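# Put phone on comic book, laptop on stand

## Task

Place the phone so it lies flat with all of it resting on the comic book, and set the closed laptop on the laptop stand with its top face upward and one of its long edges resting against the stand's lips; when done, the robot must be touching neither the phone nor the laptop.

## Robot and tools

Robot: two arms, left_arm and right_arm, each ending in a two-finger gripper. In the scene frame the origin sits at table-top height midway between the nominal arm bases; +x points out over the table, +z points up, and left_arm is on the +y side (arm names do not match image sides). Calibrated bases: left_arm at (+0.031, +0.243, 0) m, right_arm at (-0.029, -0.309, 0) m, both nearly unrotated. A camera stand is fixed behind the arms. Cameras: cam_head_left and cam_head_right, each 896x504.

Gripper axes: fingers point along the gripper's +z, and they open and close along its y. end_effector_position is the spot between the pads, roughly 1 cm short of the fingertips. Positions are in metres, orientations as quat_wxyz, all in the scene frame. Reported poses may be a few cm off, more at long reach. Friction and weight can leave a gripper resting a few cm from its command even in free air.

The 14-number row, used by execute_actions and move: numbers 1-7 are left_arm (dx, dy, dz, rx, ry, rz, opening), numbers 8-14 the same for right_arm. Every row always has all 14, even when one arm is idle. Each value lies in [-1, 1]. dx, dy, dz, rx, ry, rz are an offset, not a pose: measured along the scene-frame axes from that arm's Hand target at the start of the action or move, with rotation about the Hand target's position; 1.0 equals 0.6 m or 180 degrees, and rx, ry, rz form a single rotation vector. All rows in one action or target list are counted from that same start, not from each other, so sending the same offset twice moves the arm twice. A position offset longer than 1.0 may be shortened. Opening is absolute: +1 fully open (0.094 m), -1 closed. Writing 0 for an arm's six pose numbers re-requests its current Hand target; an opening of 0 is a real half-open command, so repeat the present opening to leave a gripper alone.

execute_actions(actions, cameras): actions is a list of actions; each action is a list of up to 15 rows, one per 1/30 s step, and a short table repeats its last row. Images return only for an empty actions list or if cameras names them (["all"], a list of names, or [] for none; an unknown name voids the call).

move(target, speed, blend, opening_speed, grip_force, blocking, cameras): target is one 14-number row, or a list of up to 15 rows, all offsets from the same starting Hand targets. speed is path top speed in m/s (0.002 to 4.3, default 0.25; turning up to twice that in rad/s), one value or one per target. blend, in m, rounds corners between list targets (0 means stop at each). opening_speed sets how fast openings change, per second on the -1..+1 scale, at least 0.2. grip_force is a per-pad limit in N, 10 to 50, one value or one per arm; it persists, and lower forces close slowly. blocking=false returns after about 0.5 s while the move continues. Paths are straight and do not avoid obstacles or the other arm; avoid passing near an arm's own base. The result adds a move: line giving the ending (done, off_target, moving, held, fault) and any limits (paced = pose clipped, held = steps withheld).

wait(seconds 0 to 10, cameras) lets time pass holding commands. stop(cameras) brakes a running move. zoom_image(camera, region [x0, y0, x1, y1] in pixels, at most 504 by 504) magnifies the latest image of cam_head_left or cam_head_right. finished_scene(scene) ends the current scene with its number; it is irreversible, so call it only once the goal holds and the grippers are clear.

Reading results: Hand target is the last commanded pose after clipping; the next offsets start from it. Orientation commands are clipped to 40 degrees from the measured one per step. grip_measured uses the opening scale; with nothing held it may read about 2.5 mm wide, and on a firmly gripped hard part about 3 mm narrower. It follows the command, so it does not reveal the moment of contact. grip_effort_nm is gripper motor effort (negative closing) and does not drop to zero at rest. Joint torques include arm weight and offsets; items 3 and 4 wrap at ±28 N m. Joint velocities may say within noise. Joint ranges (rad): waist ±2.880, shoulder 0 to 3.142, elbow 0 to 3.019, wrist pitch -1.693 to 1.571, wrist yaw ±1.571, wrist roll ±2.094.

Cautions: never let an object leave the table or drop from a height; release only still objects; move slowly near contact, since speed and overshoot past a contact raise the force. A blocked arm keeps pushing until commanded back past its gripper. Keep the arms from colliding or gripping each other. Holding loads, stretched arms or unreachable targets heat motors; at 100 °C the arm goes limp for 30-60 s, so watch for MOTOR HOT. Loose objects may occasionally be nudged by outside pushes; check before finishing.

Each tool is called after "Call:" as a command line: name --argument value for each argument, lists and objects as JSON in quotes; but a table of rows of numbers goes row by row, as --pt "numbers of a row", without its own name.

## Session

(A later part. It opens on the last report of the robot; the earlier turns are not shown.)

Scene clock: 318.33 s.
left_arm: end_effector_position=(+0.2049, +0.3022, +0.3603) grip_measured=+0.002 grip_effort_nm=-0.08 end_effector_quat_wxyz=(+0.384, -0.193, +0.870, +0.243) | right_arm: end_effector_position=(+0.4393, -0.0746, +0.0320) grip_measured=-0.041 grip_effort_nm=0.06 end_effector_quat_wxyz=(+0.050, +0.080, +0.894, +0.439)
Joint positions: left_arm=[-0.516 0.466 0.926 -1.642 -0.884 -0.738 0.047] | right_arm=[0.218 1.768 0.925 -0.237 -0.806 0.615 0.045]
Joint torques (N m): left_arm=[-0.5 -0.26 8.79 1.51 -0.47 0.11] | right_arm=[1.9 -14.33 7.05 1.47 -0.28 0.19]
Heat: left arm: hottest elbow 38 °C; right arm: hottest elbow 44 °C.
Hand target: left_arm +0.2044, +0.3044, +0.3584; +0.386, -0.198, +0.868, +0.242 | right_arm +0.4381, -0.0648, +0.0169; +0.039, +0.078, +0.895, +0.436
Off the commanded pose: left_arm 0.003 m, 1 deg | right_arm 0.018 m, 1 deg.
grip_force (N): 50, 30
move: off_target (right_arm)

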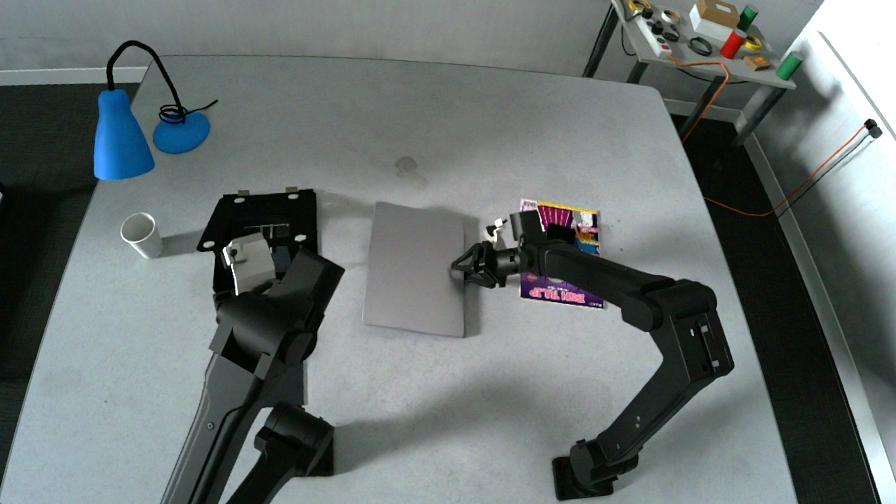

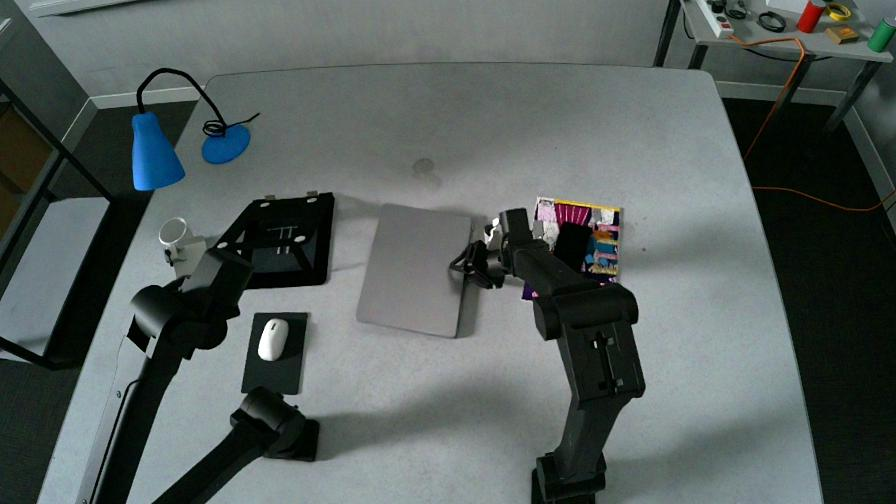

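Call:
move --target '[0,0,0,0,0,0,0,0.004,0.03,0.0,0,0,0,-0.04]' --speed 0.04 --cameras '["all"]'

Call:
zoom_image --camera "cam_head_left" --region '[400, 200, 570, 330]'

Call:
zoom_image --camera "cam_head_right" --region '[400, 200, 570, 330]'

Scene clock: 322.53 s.
left_arm: end_effector_position=(+0.2049, +0.3022, +0.3603) grip_measured=+0.002 grip_effort_nm=-0.08 end_effector_quat_wxyz=(+0.384, -0.193, +0.870, +0.243) | right_arm: end_effector_position=(+0.4413, -0.0668, +0.0317) grip_measured=-0.041 grip_effort_nm=0.06 end_effector_quat_wxyz=(+0.053, +0.088, +0.894, +0.435)
Joint positions: left_arm=[-0.516 0.466 0.926 -1.642 -0.884 -0.738 0.047] | right_arm=[0.238 1.769 0.925 -0.208 -0.783 0.658 0.045]
Joint torques (N m): left_arm=[0.26 0.09 9.17 1.48 -0.42 0.09] | right_arm=[3.08 -13.68 7.95 1.51 -0.45 0.24]
Heat: left arm: hottest elbow 38 °C; right arm: hottest elbow 44 °C.
Hand target: left_arm +0.2044, +0.3044, +0.3584; +0.386, -0.198, +0.868, +0.242 | right_arm +0.4404, -0.0469, +0.0167; +0.038, +0.078, +0.896, +0.436
Off the commanded pose: left_arm 0.003 m, 1 deg | right_arm 0.025 m, 2 deg.
grip_force (N): 50, 30
move: off_target (right_arm)

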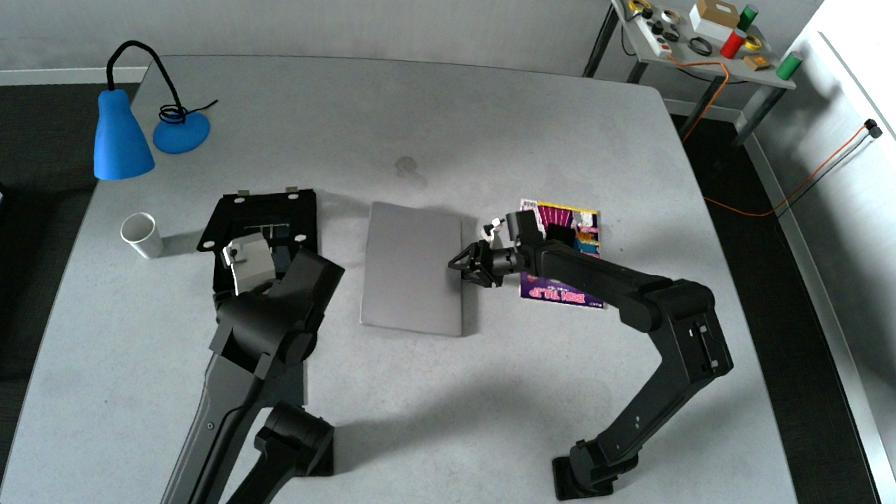

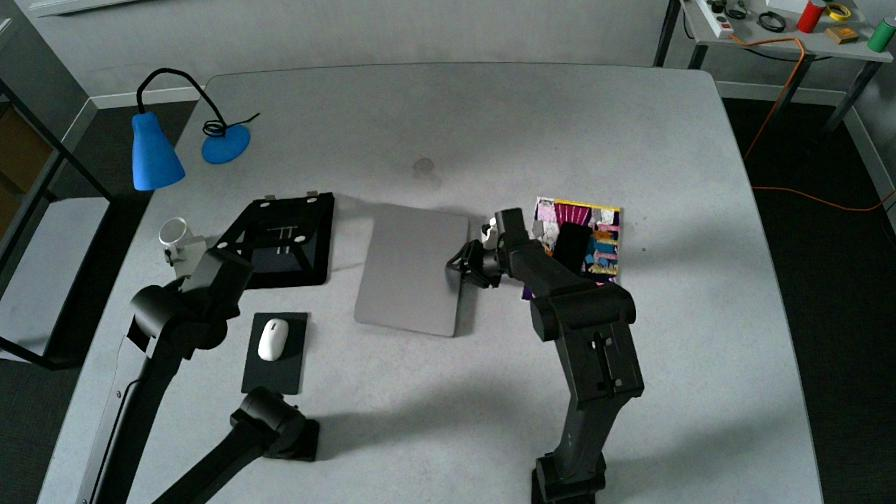

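Scaled by 2.965.

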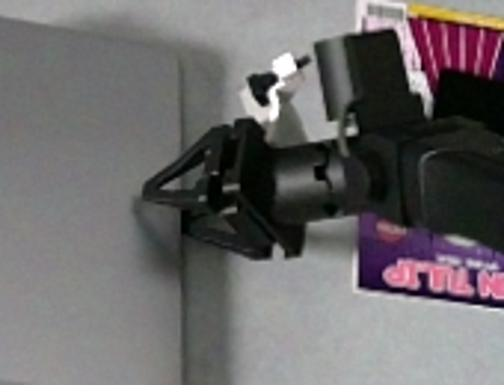

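Scaled by 2.965.

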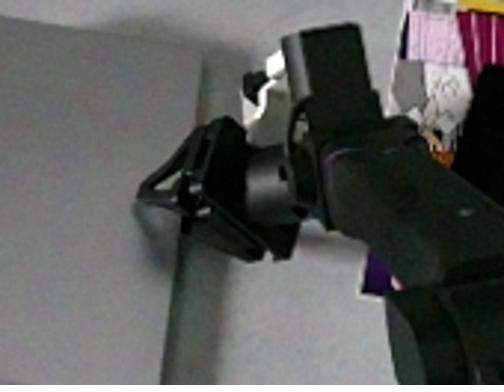

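Call:
move --target '[0,0,0,0,0,0,0,0,0,0.0,0,0,0,-0.45]' --opening_speed 0.2 --grip_force '[50,25]' --cameras '["all"]'

Call:
zoom_image --camera "cam_head_left" --region '[400, 200, 570, 330]'

Call:
zoom_image --camera "cam_head_right" --region '[400, 200, 570, 330]'

Scene clock: 328.30 s.
left_arm: end_effector_position=(+0.2049, +0.3022, +0.3603) grip_measured=+0.002 grip_effort_nm=-0.08 end_effector_quat_wxyz=(+0.384, -0.193, +0.870, +0.243) | right_arm: end_effector_position=(+0.4407, -0.0676, +0.0249) grip_measured=-0.448 grip_effort_nm=-0.10 end_effector_quat_wxyz=(+0.049, +0.092, +0.896, +0.431)
Joint positions: left_arm=[-0.516 0.466 0.926 -1.642 -0.884 -0.738 0.047] | right_arm=[0.238 1.781 0.925 -0.208 -0.776 0.658 0.026]
Joint torques (N m): left_arm=[-0.44 0.5 8.85 1.35 -0.46 0.03] | right_arm=[3.02 -14.8 7.98 1.54 -0.7 0.19]
Heat: left arm: hottest elbow 38 °C; right arm: hottest elbow 44 °C.
Hand target: left_arm +0.2044, +0.3044, +0.3584; +0.386, -0.198, +0.868, +0.242 | right_arm +0.4405, -0.0469, +0.0168; +0.039, +0.078, +0.896, +0.436
Off the commanded pose: left_arm 0.003 m, 1 deg | right_arm 0.022 m, 2 deg.
grip_force (N): 50, 25
move: off_target (right_arm)

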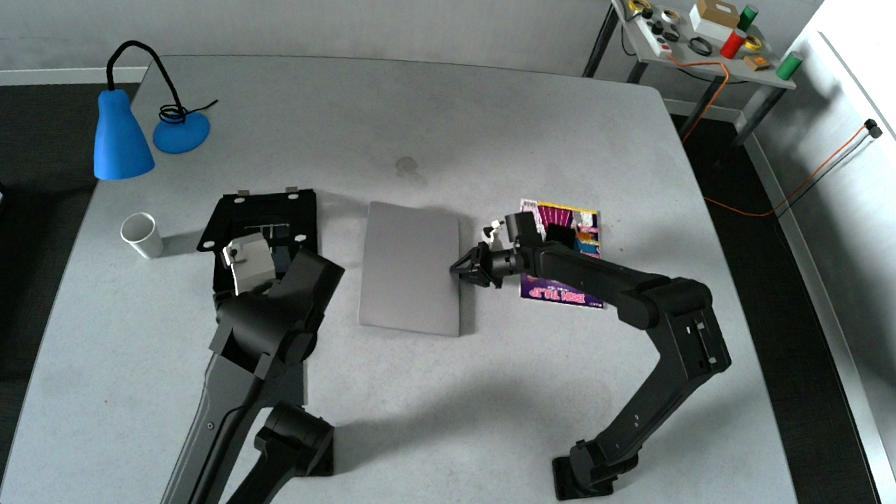

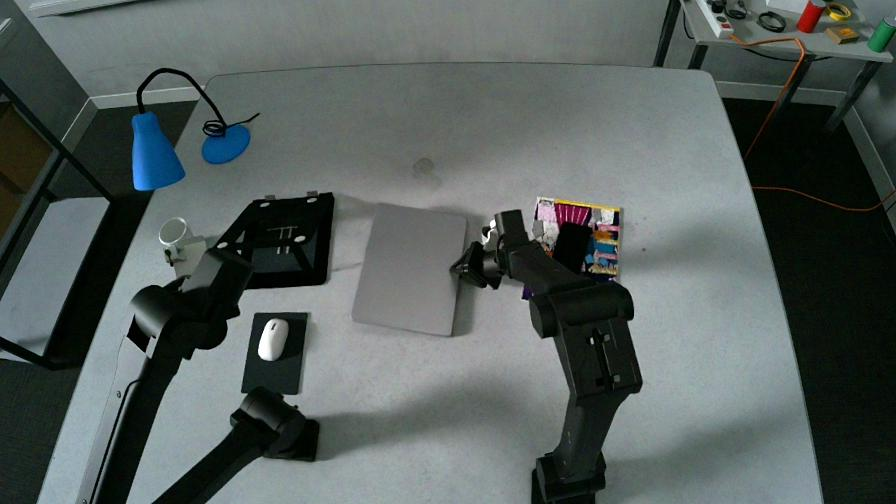

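Scaled by 2.965.

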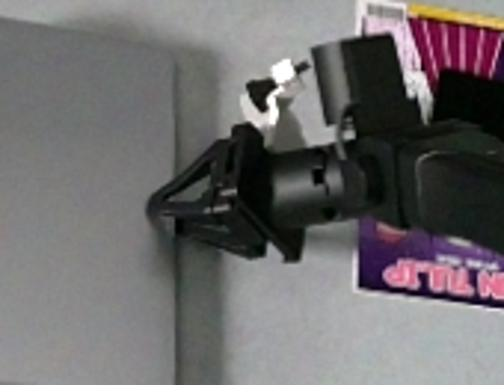

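Scaled by 2.965.

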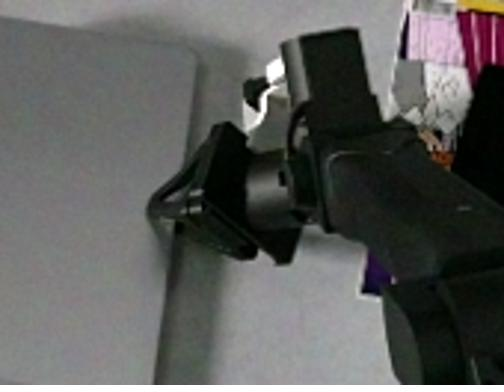

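Call:
move --target '[0,0,0,0,0,0,0,0,0,0.02,0,0,0,-0.8]' --opening_speed 0.2 --grip_force '[50,40]' --cameras '["all"]'

Call:
zoom_image --camera "cam_head_left" --region '[400, 200, 570, 330]'

Call:
zoom_image --camera "cam_head_right" --region '[400, 200, 570, 330]'

Scene clock: 333.90 s.
left_arm: end_effector_position=(+0.2049, +0.3022, +0.3603) grip_measured=+0.002 grip_effort_nm=-0.08 end_effector_quat_wxyz=(+0.384, -0.193, +0.870, +0.243) | right_arm: end_effector_position=(+0.4392, -0.0674, +0.0244) grip_measured=-0.791 grip_effort_nm=-0.44 end_effector_quat_wxyz=(+0.046, +0.093, +0.897, +0.430)
Joint positions: left_arm=[-0.516 0.466 0.926 -1.642 -0.884 -0.738 0.047] | right_arm=[0.239 1.781 0.925 -0.215 -0.777 0.659 0.01]
Joint torques (N m): left_arm=[-0.91 -0.09 8.92 1.44 -0.45 0.03] | right_arm=[2.96 -16.79 8.38 0.7 -0.66 0.19]
Heat: left arm: hottest elbow 38 °C; right arm: hottest elbow 44 °C.
Hand target: left_arm +0.2044, +0.3044, +0.3584; +0.386, -0.198, +0.868, +0.242 | right_arm +0.4406, -0.0469, +0.0289; +0.039, +0.078, +0.895, +0.436
Off the commanded pose: left_arm 0.003 m, 1 deg | right_arm 0.021 m, 2 deg.
grip_force (N): 50, 40
move: off_target (right_arm)

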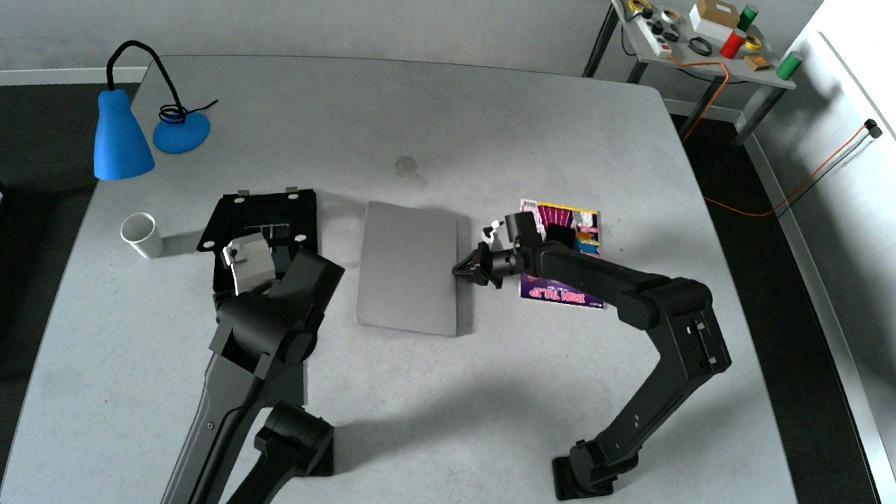

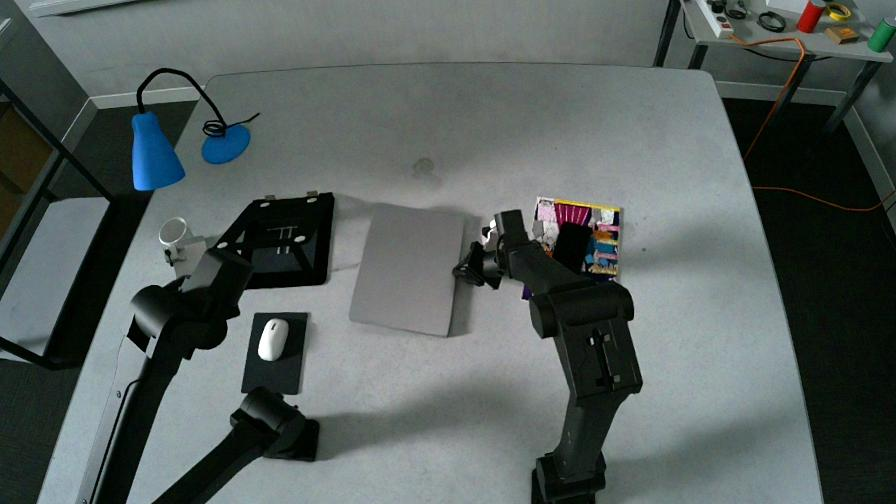

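Scaled by 2.965.

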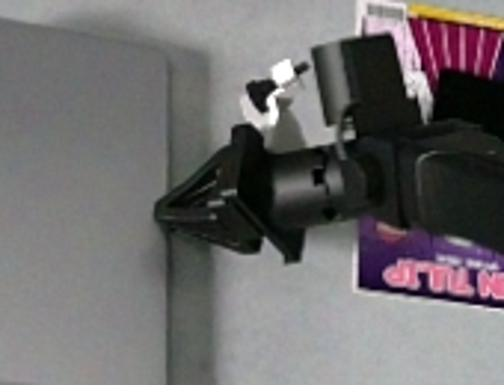

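Scaled by 2.965.

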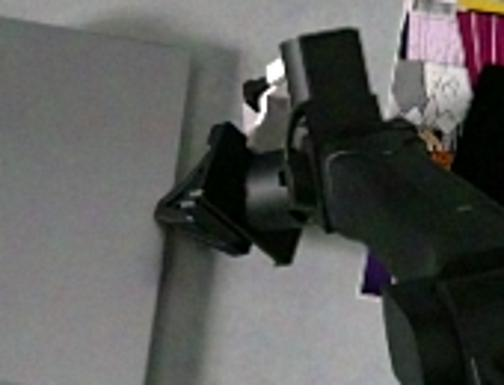

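Call:
move --pt "0 0 0 0 0 0 0 0.0 -0.1 0.05 0 0 0 -0.8" --pt "0 0 0 0 0 0 0 -0.2 -0.35 0.4 0 0 0 -0.3" --speed '[0.1,0.2]' --blend '[0.02,0]' --cameras '["all"]'

Call:
zoom_image --camera "cam_head_left" --region '[330, 180, 500, 350]'

Call:
zoom_image --camera "cam_head_right" --region '[330, 180, 500, 350]'

Scene clock: 366.60 s.
left_arm: end_effector_position=(+0.2049, +0.3022, +0.3603) grip_measured=+0.002 grip_effort_nm=-0.08 end_effector_quat_wxyz=(+0.384, -0.193, +0.870, +0.243) | right_arm: end_effector_position=(+0.3050, -0.2497, +0.2502) grip_measured=-0.302 grip_effort_nm=0.07 end_effector_quat_wxyz=(+0.017, +0.085, +0.894, +0.439)
Joint positions: left_arm=[-0.516 0.466 0.926 -1.642 -0.884 -0.738 0.047] | right_arm=[-0.241 1.234 1.023 -1.49 -0.902 -0.108 0.033]
Joint torques (N m): left_arm=[0.5 -0.03 8.87 1.48 -0.42 0.06] | right_arm=[-0.21 -9.47 12.67 -0.38 -0.52 0.03]
Heat: left arm: hottest elbow 38 °C; right arm: hottest elbow 44 °C.
Hand target: left_arm +0.2044, +0.3044, +0.3584; +0.386, -0.198, +0.868, +0.242 | right_arm +0.3206, -0.2569, +0.2688; +0.039, +0.078, +0.896, +0.436
Off the commanded pose: left_arm 0.003 m, 1 deg | right_arm 0.025 m, 3 deg.
grip_force (N): 50, 40
move: off_target (right_arm); target 2's new opening was sent with right_arm's hand 0.025 m and 3 deg from that target

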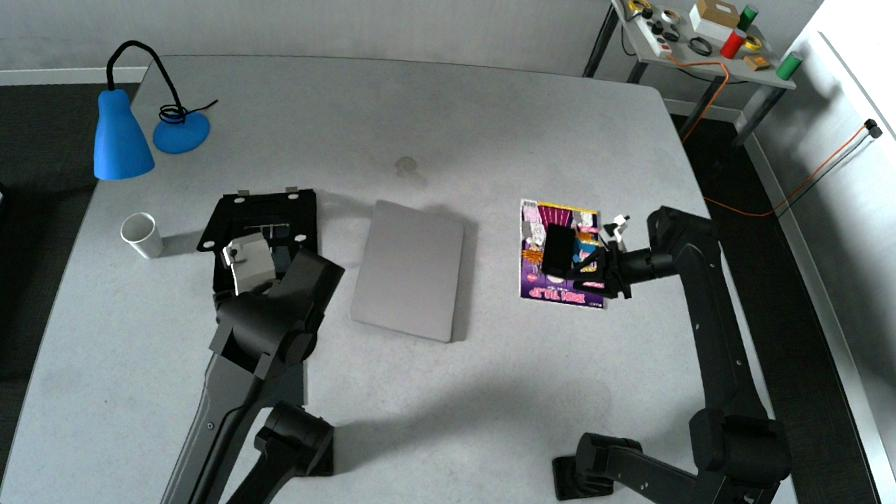

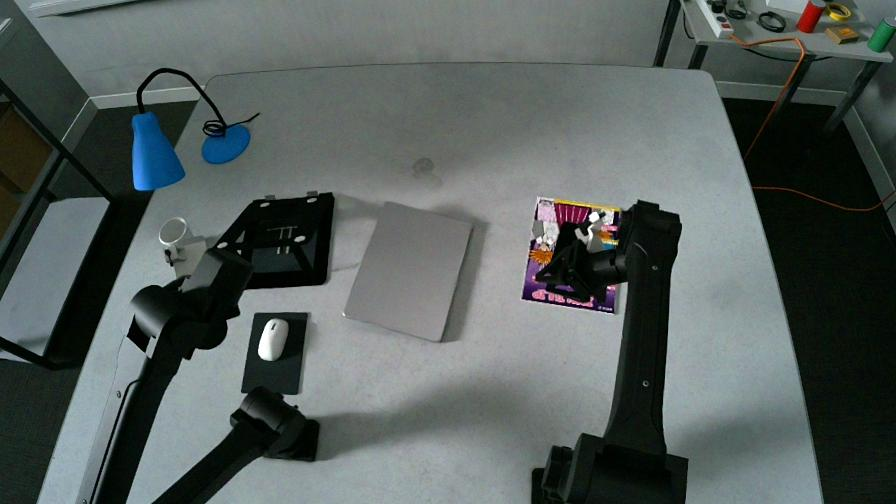

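Scaled by 2.965.

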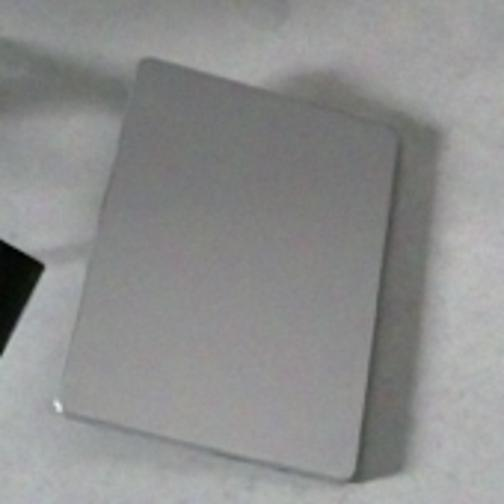

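Scaled by 2.965.

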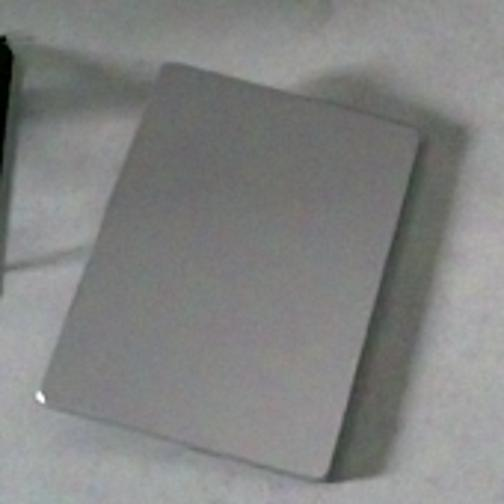

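Call:
execute_actions --actions '[]'

Call:
zoom_image --camera "cam_head_left" --region '[150, 120, 654, 504]'

Call:
zoom_image --camera "cam_head_left" --region '[340, 180, 480, 360]'

Scene clock: 384.13 s.
left_arm: end_effector_position=(+0.2049, +0.3022, +0.3603) grip_measured=+0.002 grip_effort_nm=-0.08 end_effector_quat_wxyz=(+0.384, -0.193, +0.870, +0.243) | right_arm: end_effector_position=(+0.3050, -0.2497, +0.2502) grip_measured=-0.301 grip_effort_nm=0.07 end_effector_quat_wxyz=(+0.017, +0.085, +0.894, +0.439)
Joint positions: left_arm=[-0.516 0.466 0.926 -1.642 -0.884 -0.738 0.047] | right_arm=[-0.241 1.234 1.023 -1.49 -0.902 -0.108 0.033]
Joint velocities: within noise
Joint torques (N m): left_arm=[-0.38 0.26 8.81 1.47 -0.47 0.09] | right_arm=[-0.21 -9.41 12.67 -0.39 -0.52 0.02]
Motor temperatures (°C): left_arm=[22 25 38 24 27 23 26] | right_arm=[26 35 45 25 25 23 25]
Heat: left arm: hottest elbow 38 °C; right arm: hottest elbow 45 °C.
Hand target: left_arm +0.2044, +0.3044, +0.3584; +0.386, -0.198, +0.868, +0.242 | right_arm +0.3206, -0.2569, +0.2688; +0.039, +0.078, +0.896, +0.436
Tool commands: left_gripper/opening=+0.0 right_gripper/opening=-0.3
Off the commanded pose: left_arm 0.003 m, 1 deg | right_arm 0.025 m, 3 deg.
grip_force (N): 50, 40

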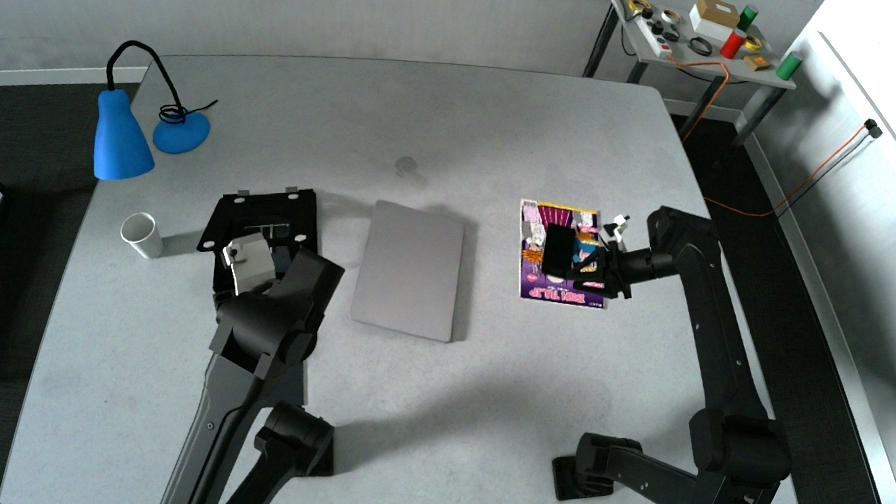

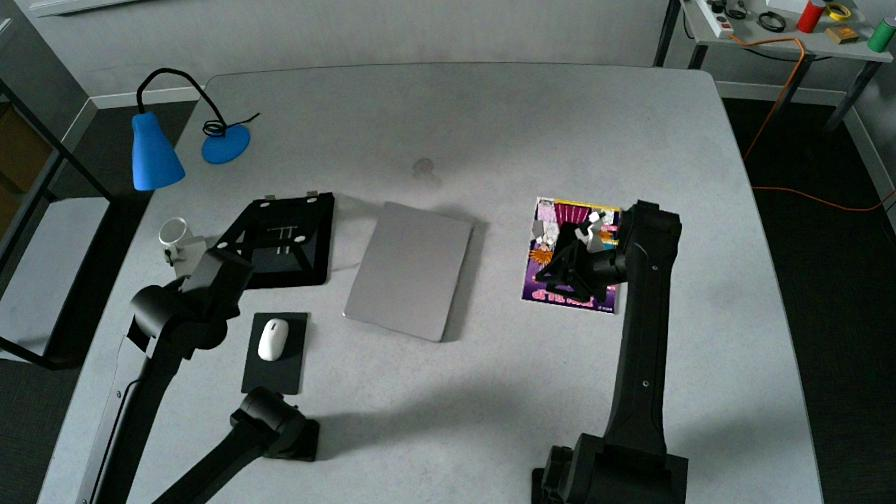

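Scaled by 1.000.

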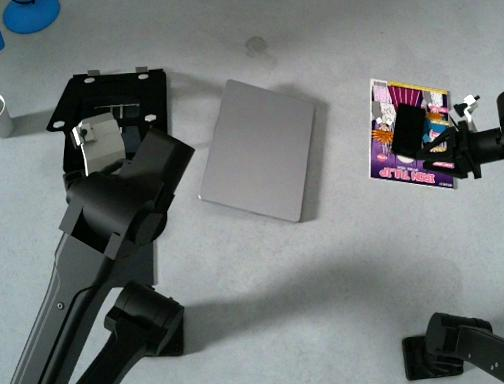

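Scaled by 2.800.

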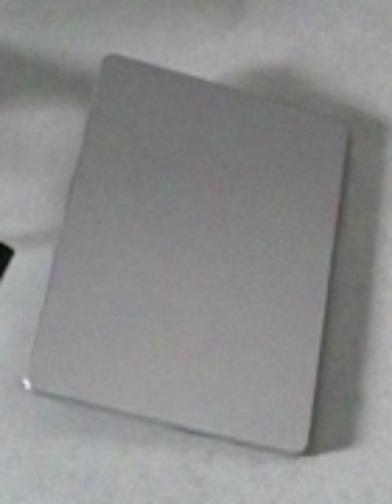

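Call:
move --pt "0.211 -0.174 -0.3 -0.161 0.257 -0.132 -1 0.337 0.212 -0.198 0 0 0 -1" --speed 0.2 --cameras '["all"]'

Scene clock: 423.67 s.
left_arm: end_effector_position=(+0.3089, +0.1995, +0.1594) grip_measured=-0.981 grip_effort_nm=-1.01 end_effector_quat_wxyz=(-0.029, +0.002, +1.000, +0.006) | right_arm: end_effector_position=(+0.5009, -0.1374, +0.1438) grip_measured=-0.991 grip_effort_nm=-0.50 end_effector_quat_wxyz=(+0.025, +0.088, +0.896, +0.434)
Joint positions: left_arm=[-0.184 1.143 0.888 -1.374 -0.004 -0.151 0.001] | right_arm=[0.069 1.727 1.263 -0.827 -0.868 0.4 0]
Joint torques (N m): left_arm=[-0.5 -7.88 14.74 0.57 0.1 0.11] | right_arm=[1.38 -17.32 12.42 1.01 -0.36 0.16]
Heat: left arm: hottest elbow 38 °C; right arm: hottest elbow 48 °C.
Hand target: left_arm +0.3310, +0.1999, +0.1785; +0.001, +0.000, +1.000, +0.000 | right_arm +0.5227, -0.1297, +0.1501; +0.039, +0.078, +0.896, +0.436
Off the commanded pose: left_arm 0.029 m, 3 deg | right_arm 0.024 m, 2 deg.
grip_force (N): 50, 40
move: off_target (left_arm, right_arm)

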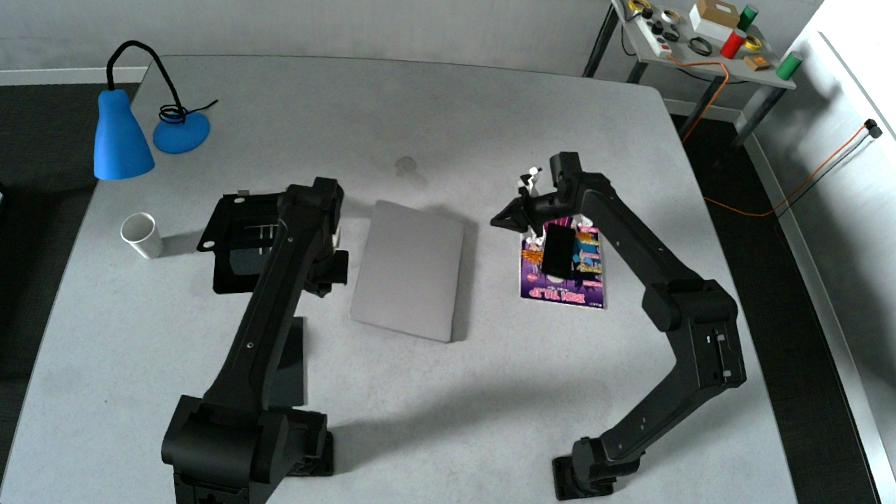

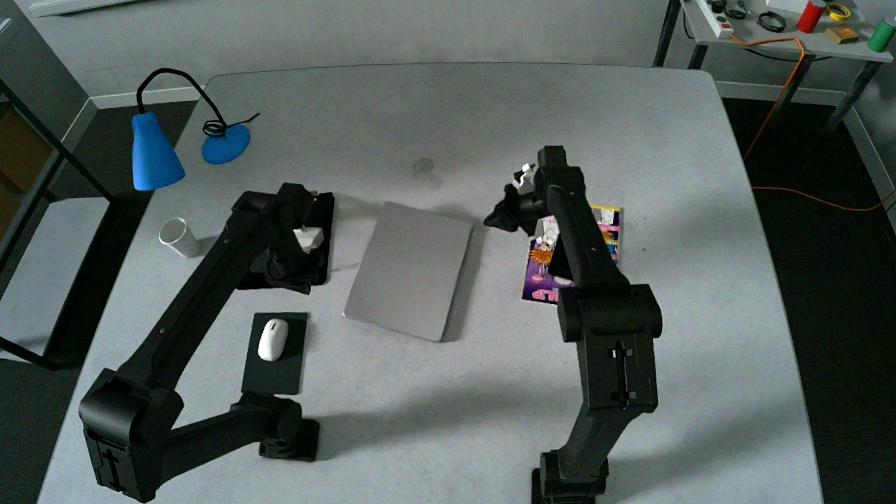

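Call:
move --target '[0.02,0.01,-0.235,0,0,0,-1,0,0,-0.19,0,0,0,-1]' --speed 0.12 --cameras '["all"]'

Call:
zoom_image --camera "cam_head_left" --region '[290, 150, 590, 380]'

Call:
zoom_image --camera "cam_head_right" --region '[270, 150, 570, 380]'

Scene clock: 429.77 s.
left_arm: end_effector_position=(+0.3431, +0.2018, +0.0419) grip_measured=-0.981 grip_effort_nm=-1.01 end_effector_quat_wxyz=(+0.002, +0.002, +1.000, +0.001) | right_arm: end_effector_position=(+0.5280, -0.1355, +0.0552) grip_measured=-0.991 grip_effort_nm=-0.49 end_effector_quat_wxyz=(+0.053, +0.074, +0.894, +0.439)
Joint positions: left_arm=[-0.159 1.351 0.721 -0.937 -0.003 -0.126 0.001] | right_arm=[0.069 1.893 1.223 -0.558 -0.867 0.4 0]
Joint torques (N m): left_arm=[0.03 -9.64 7.72 0.83 0.11 0.08] | right_arm=[1.26 -18.14 6.61 1.13 -0.36 0.16]
Heat: left arm: hottest elbow 39 °C; right arm: hottest elbow 48 °C.
Hand target: left_arm +0.3429, +0.2060, +0.0375; +0.001, +0.000, +1.000, +0.000 | right_arm +0.5227, -0.1297, +0.0361; +0.039, +0.078, +0.896, +0.436
Off the commanded pose: left_arm 0.006 m, 0 deg | right_arm 0.021 m, 2 deg.
grip_force (N): 50, 40
move: off_target (right_arm)

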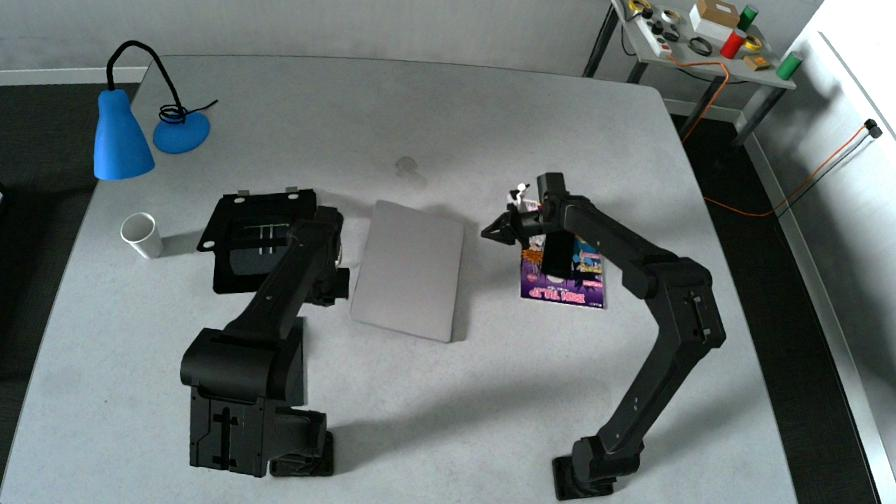

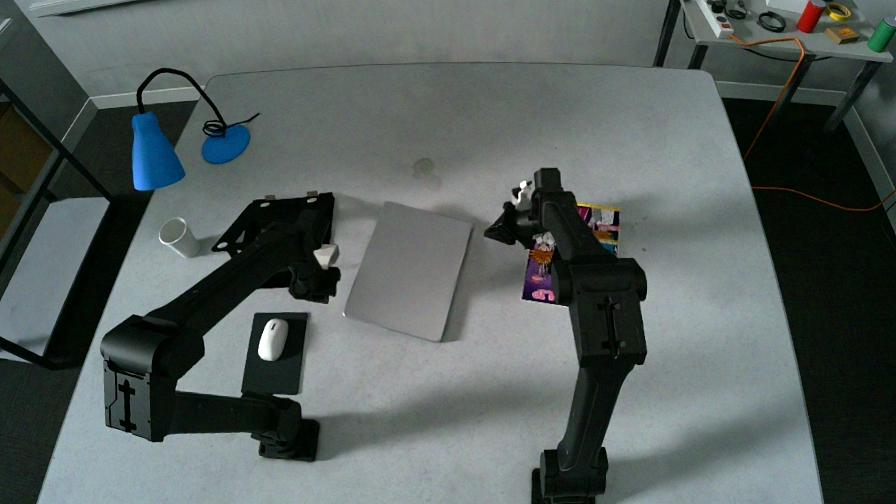

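Scaled by 1.680.

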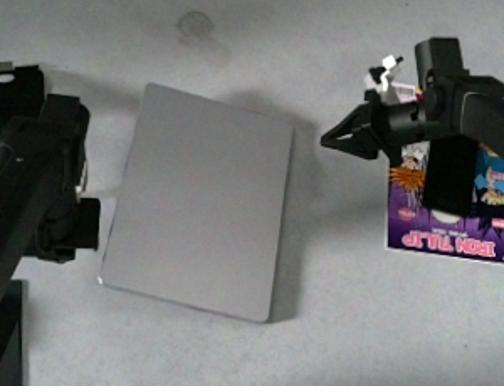

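Scaled by 1.680.

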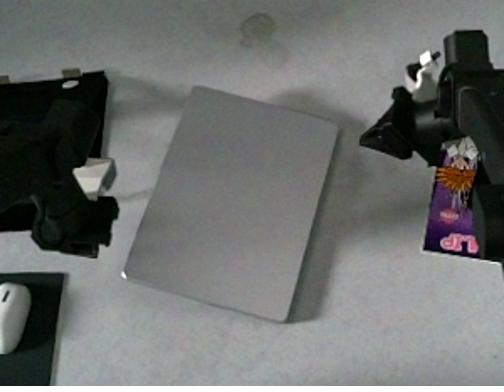

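Call:
move --target '[-0.01,-0.01,-0.035,0,0,0,-1,0.0,0.02,-0.045,0,0,0,-1]' --speed 0.06

Scene clock: 433.27 s.
left_arm: end_effector_position=(+0.3393, +0.2022, +0.0217) grip_measured=-0.981 grip_effort_nm=-1.01 end_effector_quat_wxyz=(+0.004, +0.002, +1.000, +0.001) | right_arm: end_effector_position=(+0.5294, -0.1233, +0.0294) grip_measured=-0.991 grip_effort_nm=-0.49 end_effector_quat_wxyz=(+0.054, +0.073, +0.894, +0.439)
Joint positions: left_arm=[-0.159 1.38 0.682 -0.865 -0.003 -0.127 0.001] | right_arm=[0.091 1.939 1.208 -0.47 -0.86 0.431 0]
Joint torques (N m): left_arm=[-1.2 -8.82 7.01 0.77 0.06 -0.11] | right_arm=[1.38 -18.84 6.31 1.2 -0.34 0.17]
Heat: left arm: hottest elbow 39 °C; right arm: hottest elbow 48 °C.
Hand target: left_arm +0.3369, +0.2000, +0.0164; +0.001, +0.000, +1.000, +0.000 | right_arm +0.5226, -0.1176, +0.0091; +0.038, +0.078, +0.896, +0.436
Off the commanded pose: left_arm 0.006 m, 0 deg | right_arm 0.022 m, 2 deg.
grip_force (N): 50, 40
move: off_target (right_arm)

Call:
move --target '[-0.072,-0.1,0.0,0,0,0,-1,0.037,0.094,0,0,0,0,-1]' --speed 0.06 --cameras '["all"]'

Call:
zoom_image --camera "cam_head_left" --region '[290, 150, 590, 380]'

Scene clock: 440.63 s.
left_arm: end_effector_position=(+0.2949, +0.1451, +0.0136) grip_measured=-0.981 grip_effort_nm=-1.00 end_effector_quat_wxyz=(-0.008, -0.004, +1.000, +0.004) | right_arm: end_effector_position=(+0.5326, -0.0782, +0.0168) grip_measured=-0.991 grip_effort_nm=-0.49 end_effector_quat_wxyz=(+0.039, +0.088, +0.896, +0.434)
Joint positions: left_arm=[-0.382 1.337 0.613 -0.865 -0.001 -0.361 0.001] | right_arm=[0.175 1.976 1.23 -0.397 -0.82 0.564 0]
Joint torques (N m): left_arm=[-2.84 -9.88 6.98 0.43 0.01 -0.08] | right_arm=[2.26 -18.32 10.3 1.18 -0.41 0.18]
Heat: left arm: hottest elbow 38 °C; right arm: hottest elbow 47 °C.
Hand target: left_arm +0.2937, +0.1401, +0.0164; +0.001, +0.000, +1.000, +0.000 | right_arm +0.5449, -0.0612, +0.0090; +0.039, +0.078, +0.896, +0.436
Off the commanded pose: left_arm 0.006 m, 1 deg | right_arm 0.022 m, 1 deg.
grip_force (N): 50, 40
move: off_target (right_arm)

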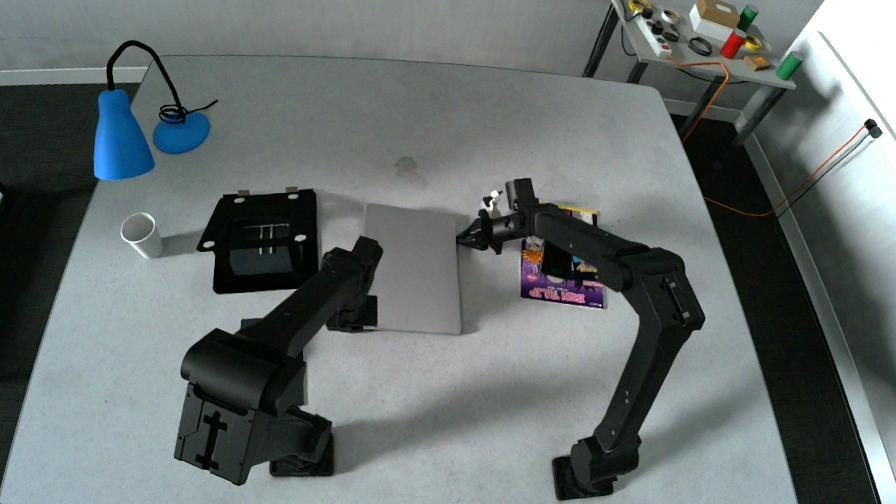

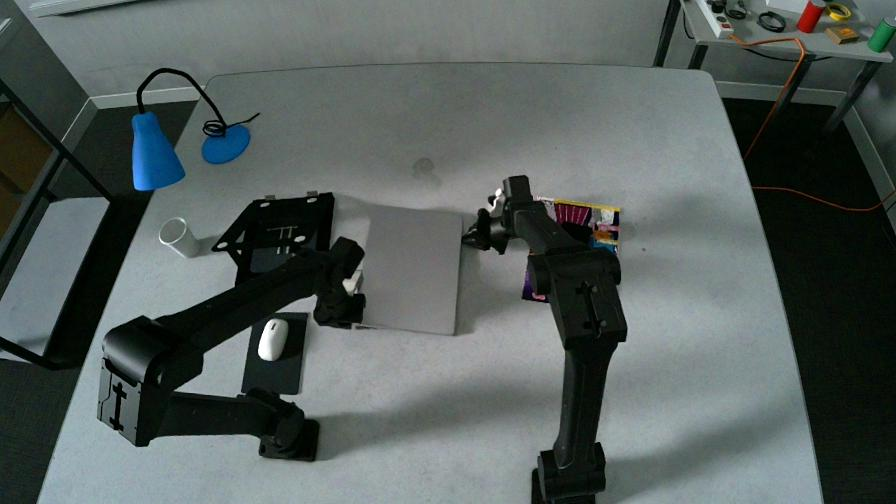

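Scaled by 1.680.

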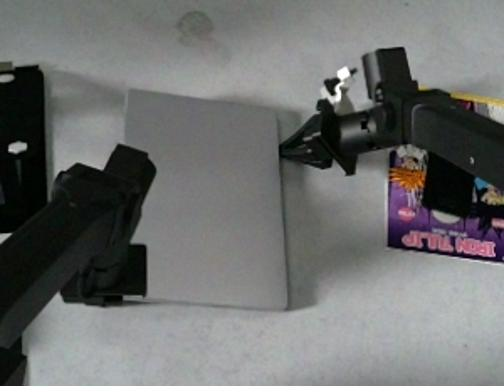

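Call:
move --pt "-0.033 -0.068 0.0 0 0 0 -1 0.04 0.065 0.01 0 0 0 -1" --pt "-0.047 -0.17 0.0 0 0 0 -1 0.075 0.138 0.01 0 0 0 -1" --speed 0.06 --blend '[0.01,0]' --cameras '["all"]'

Call:
zoom_image --camera "cam_head_left" --region '[290, 150, 590, 380]'

Scene clock: 446.70 s.
left_arm: end_effector_position=(+0.2505, +0.0583, +0.0098) grip_measured=-0.981 grip_effort_nm=-1.01 end_effector_quat_wxyz=(-0.012, -0.004, +1.000, +0.012) | right_arm: end_effector_position=(+0.5773, +0.0029, +0.0196) grip_measured=-0.991 grip_effort_nm=-0.49 end_effector_quat_wxyz=(+0.036, +0.088, +0.897, +0.431)
Joint positions: left_arm=[-0.727 1.371 0.631 -0.865 -0.003 -0.706 0.001] | right_arm=[0.293 2.09 1.434 -0.392 -0.765 0.709 0]
Joint torques (N m): left_arm=[-2.96 -7.82 11.92 0.66 0.11 -0.06] | right_arm=[2.14 -21.42 11.47 1.28 -0.39 0.14]
Heat: left arm: hottest elbow 38 °C; right arm: hottest elbow 47 °C.
Hand target: left_arm +0.2655, +0.0380, +0.0165; +0.001, +0.000, +1.000, +0.000 | right_arm +0.5900, +0.0216, +0.0150; +0.039, +0.078, +0.896, +0.436
Off the commanded pose: left_arm 0.026 m, 2 deg | right_arm 0.023 m, 1 deg.
grip_force (N): 50, 40
move: off_target (left_arm, right_arm)

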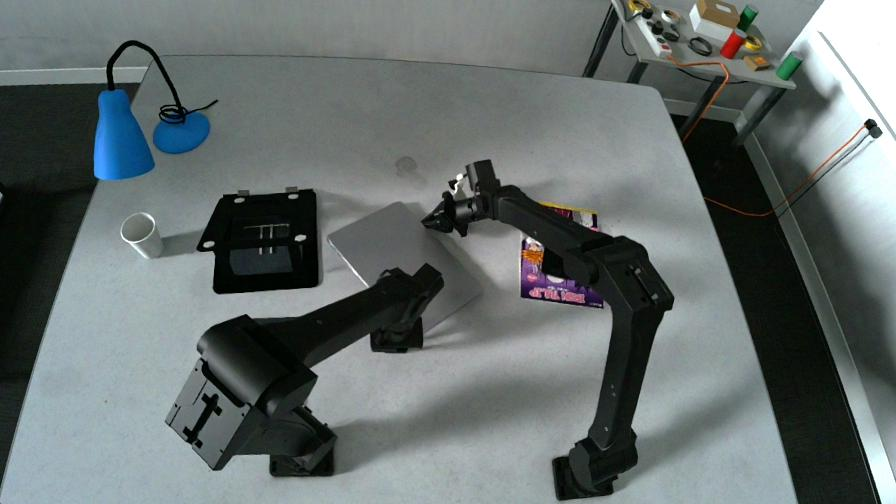

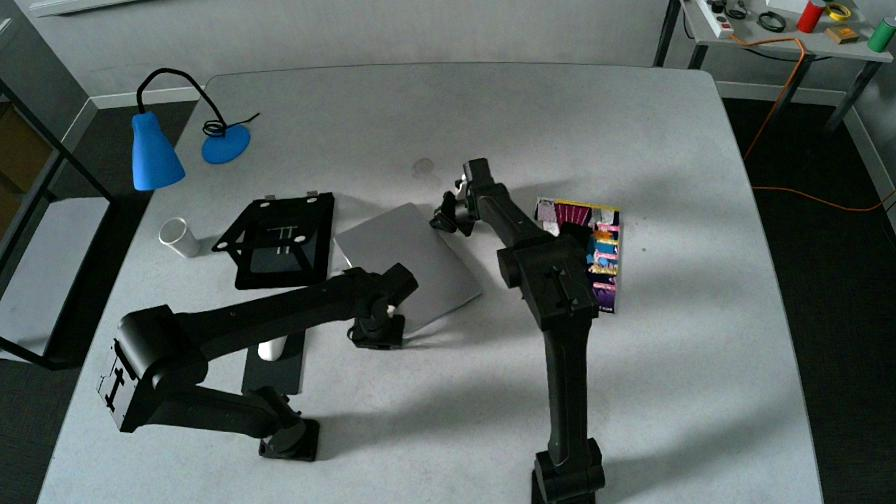

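Scaled by 1.680.

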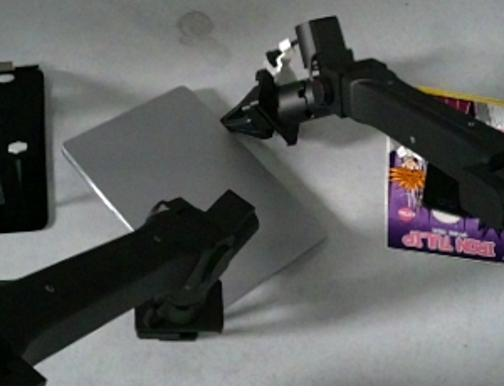

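Call:
move --pt "-0.08 0.08 0.0 0 0 0 -1 -0.01 -0.02 0 0 0 0 -1" --pt "-0.10 0.25 0.3 0 0 0 -1 -0.01 -0.02 0 0 0 0 -1" --speed '[0.1,0.2]' --blend '[0.02,0]' --cameras '["all"]'

Call:
zoom_image --camera "cam_head_left" --region '[300, 180, 520, 360]'

Call:
zoom_image --camera "cam_head_right" --region '[300, 180, 520, 360]'

Scene clock: 454.80 s.
left_arm: end_effector_position=(+0.1887, +0.1912, +0.1688) grip_measured=-0.981 grip_effort_nm=-1.00 end_effector_quat_wxyz=(-0.030, +0.002, +0.999, +0.012) | right_arm: end_effector_position=(+0.5772, +0.0031, +0.0197) grip_measured=-0.991 grip_effort_nm=-0.49 end_effector_quat_wxyz=(+0.036, +0.087, +0.897, +0.432)
Joint positions: left_arm=[-0.346 0.783 0.705 -1.557 -0.004 -0.313 0.001] | right_arm=[0.293 2.09 1.434 -0.392 -0.766 0.706 0]
Joint torques (N m): left_arm=[-0.38 -3.19 16.38 -0.21 0.05 0.1] | right_arm=[0.97 -22.48 9.47 1.22 -0.61 0.04]
Heat: left arm: hottest elbow 38 °C; right arm: hottest elbow 49 °C.
Hand target: left_arm +0.2056, +0.1880, +0.1965; +0.001, +0.000, +1.000, +0.000 | right_arm +0.5839, +0.0096, +0.0150; +0.039, +0.078, +0.896, +0.436
Off the commanded pose: left_arm 0.033 m, 4 deg | right_arm 0.011 m, 1 deg.
grip_force (N): 50, 40
move: off_target (left_arm, right_arm)

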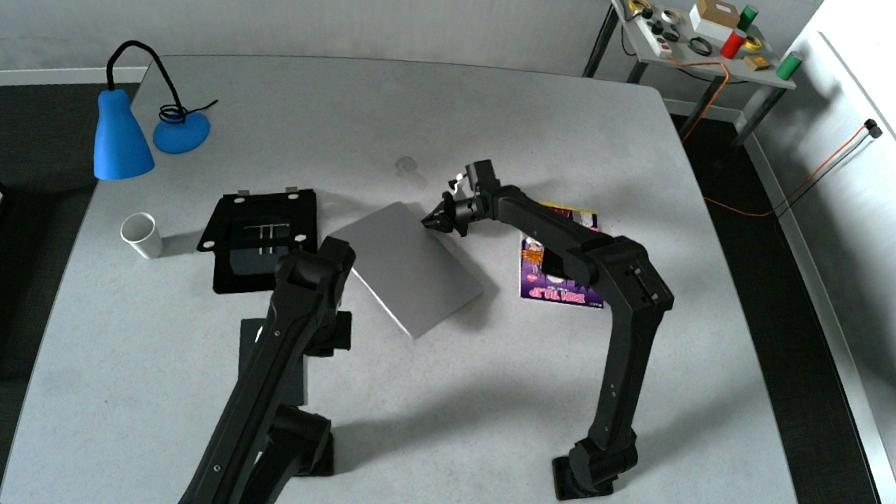

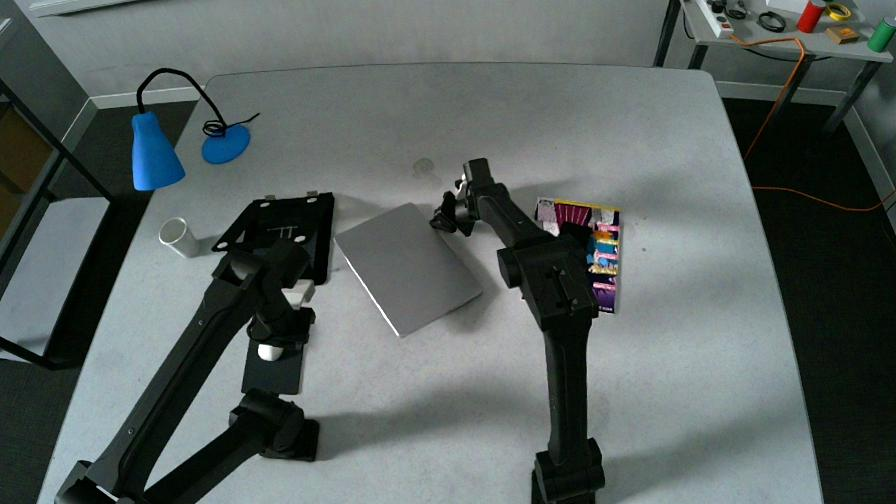

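Scaled by 2.291.

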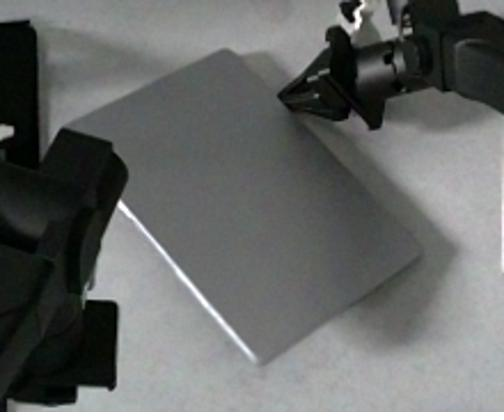

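Scaled by 2.291.

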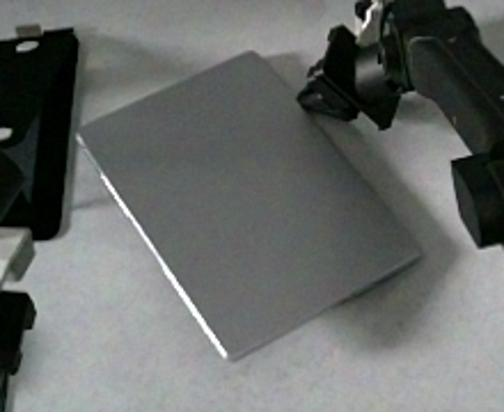

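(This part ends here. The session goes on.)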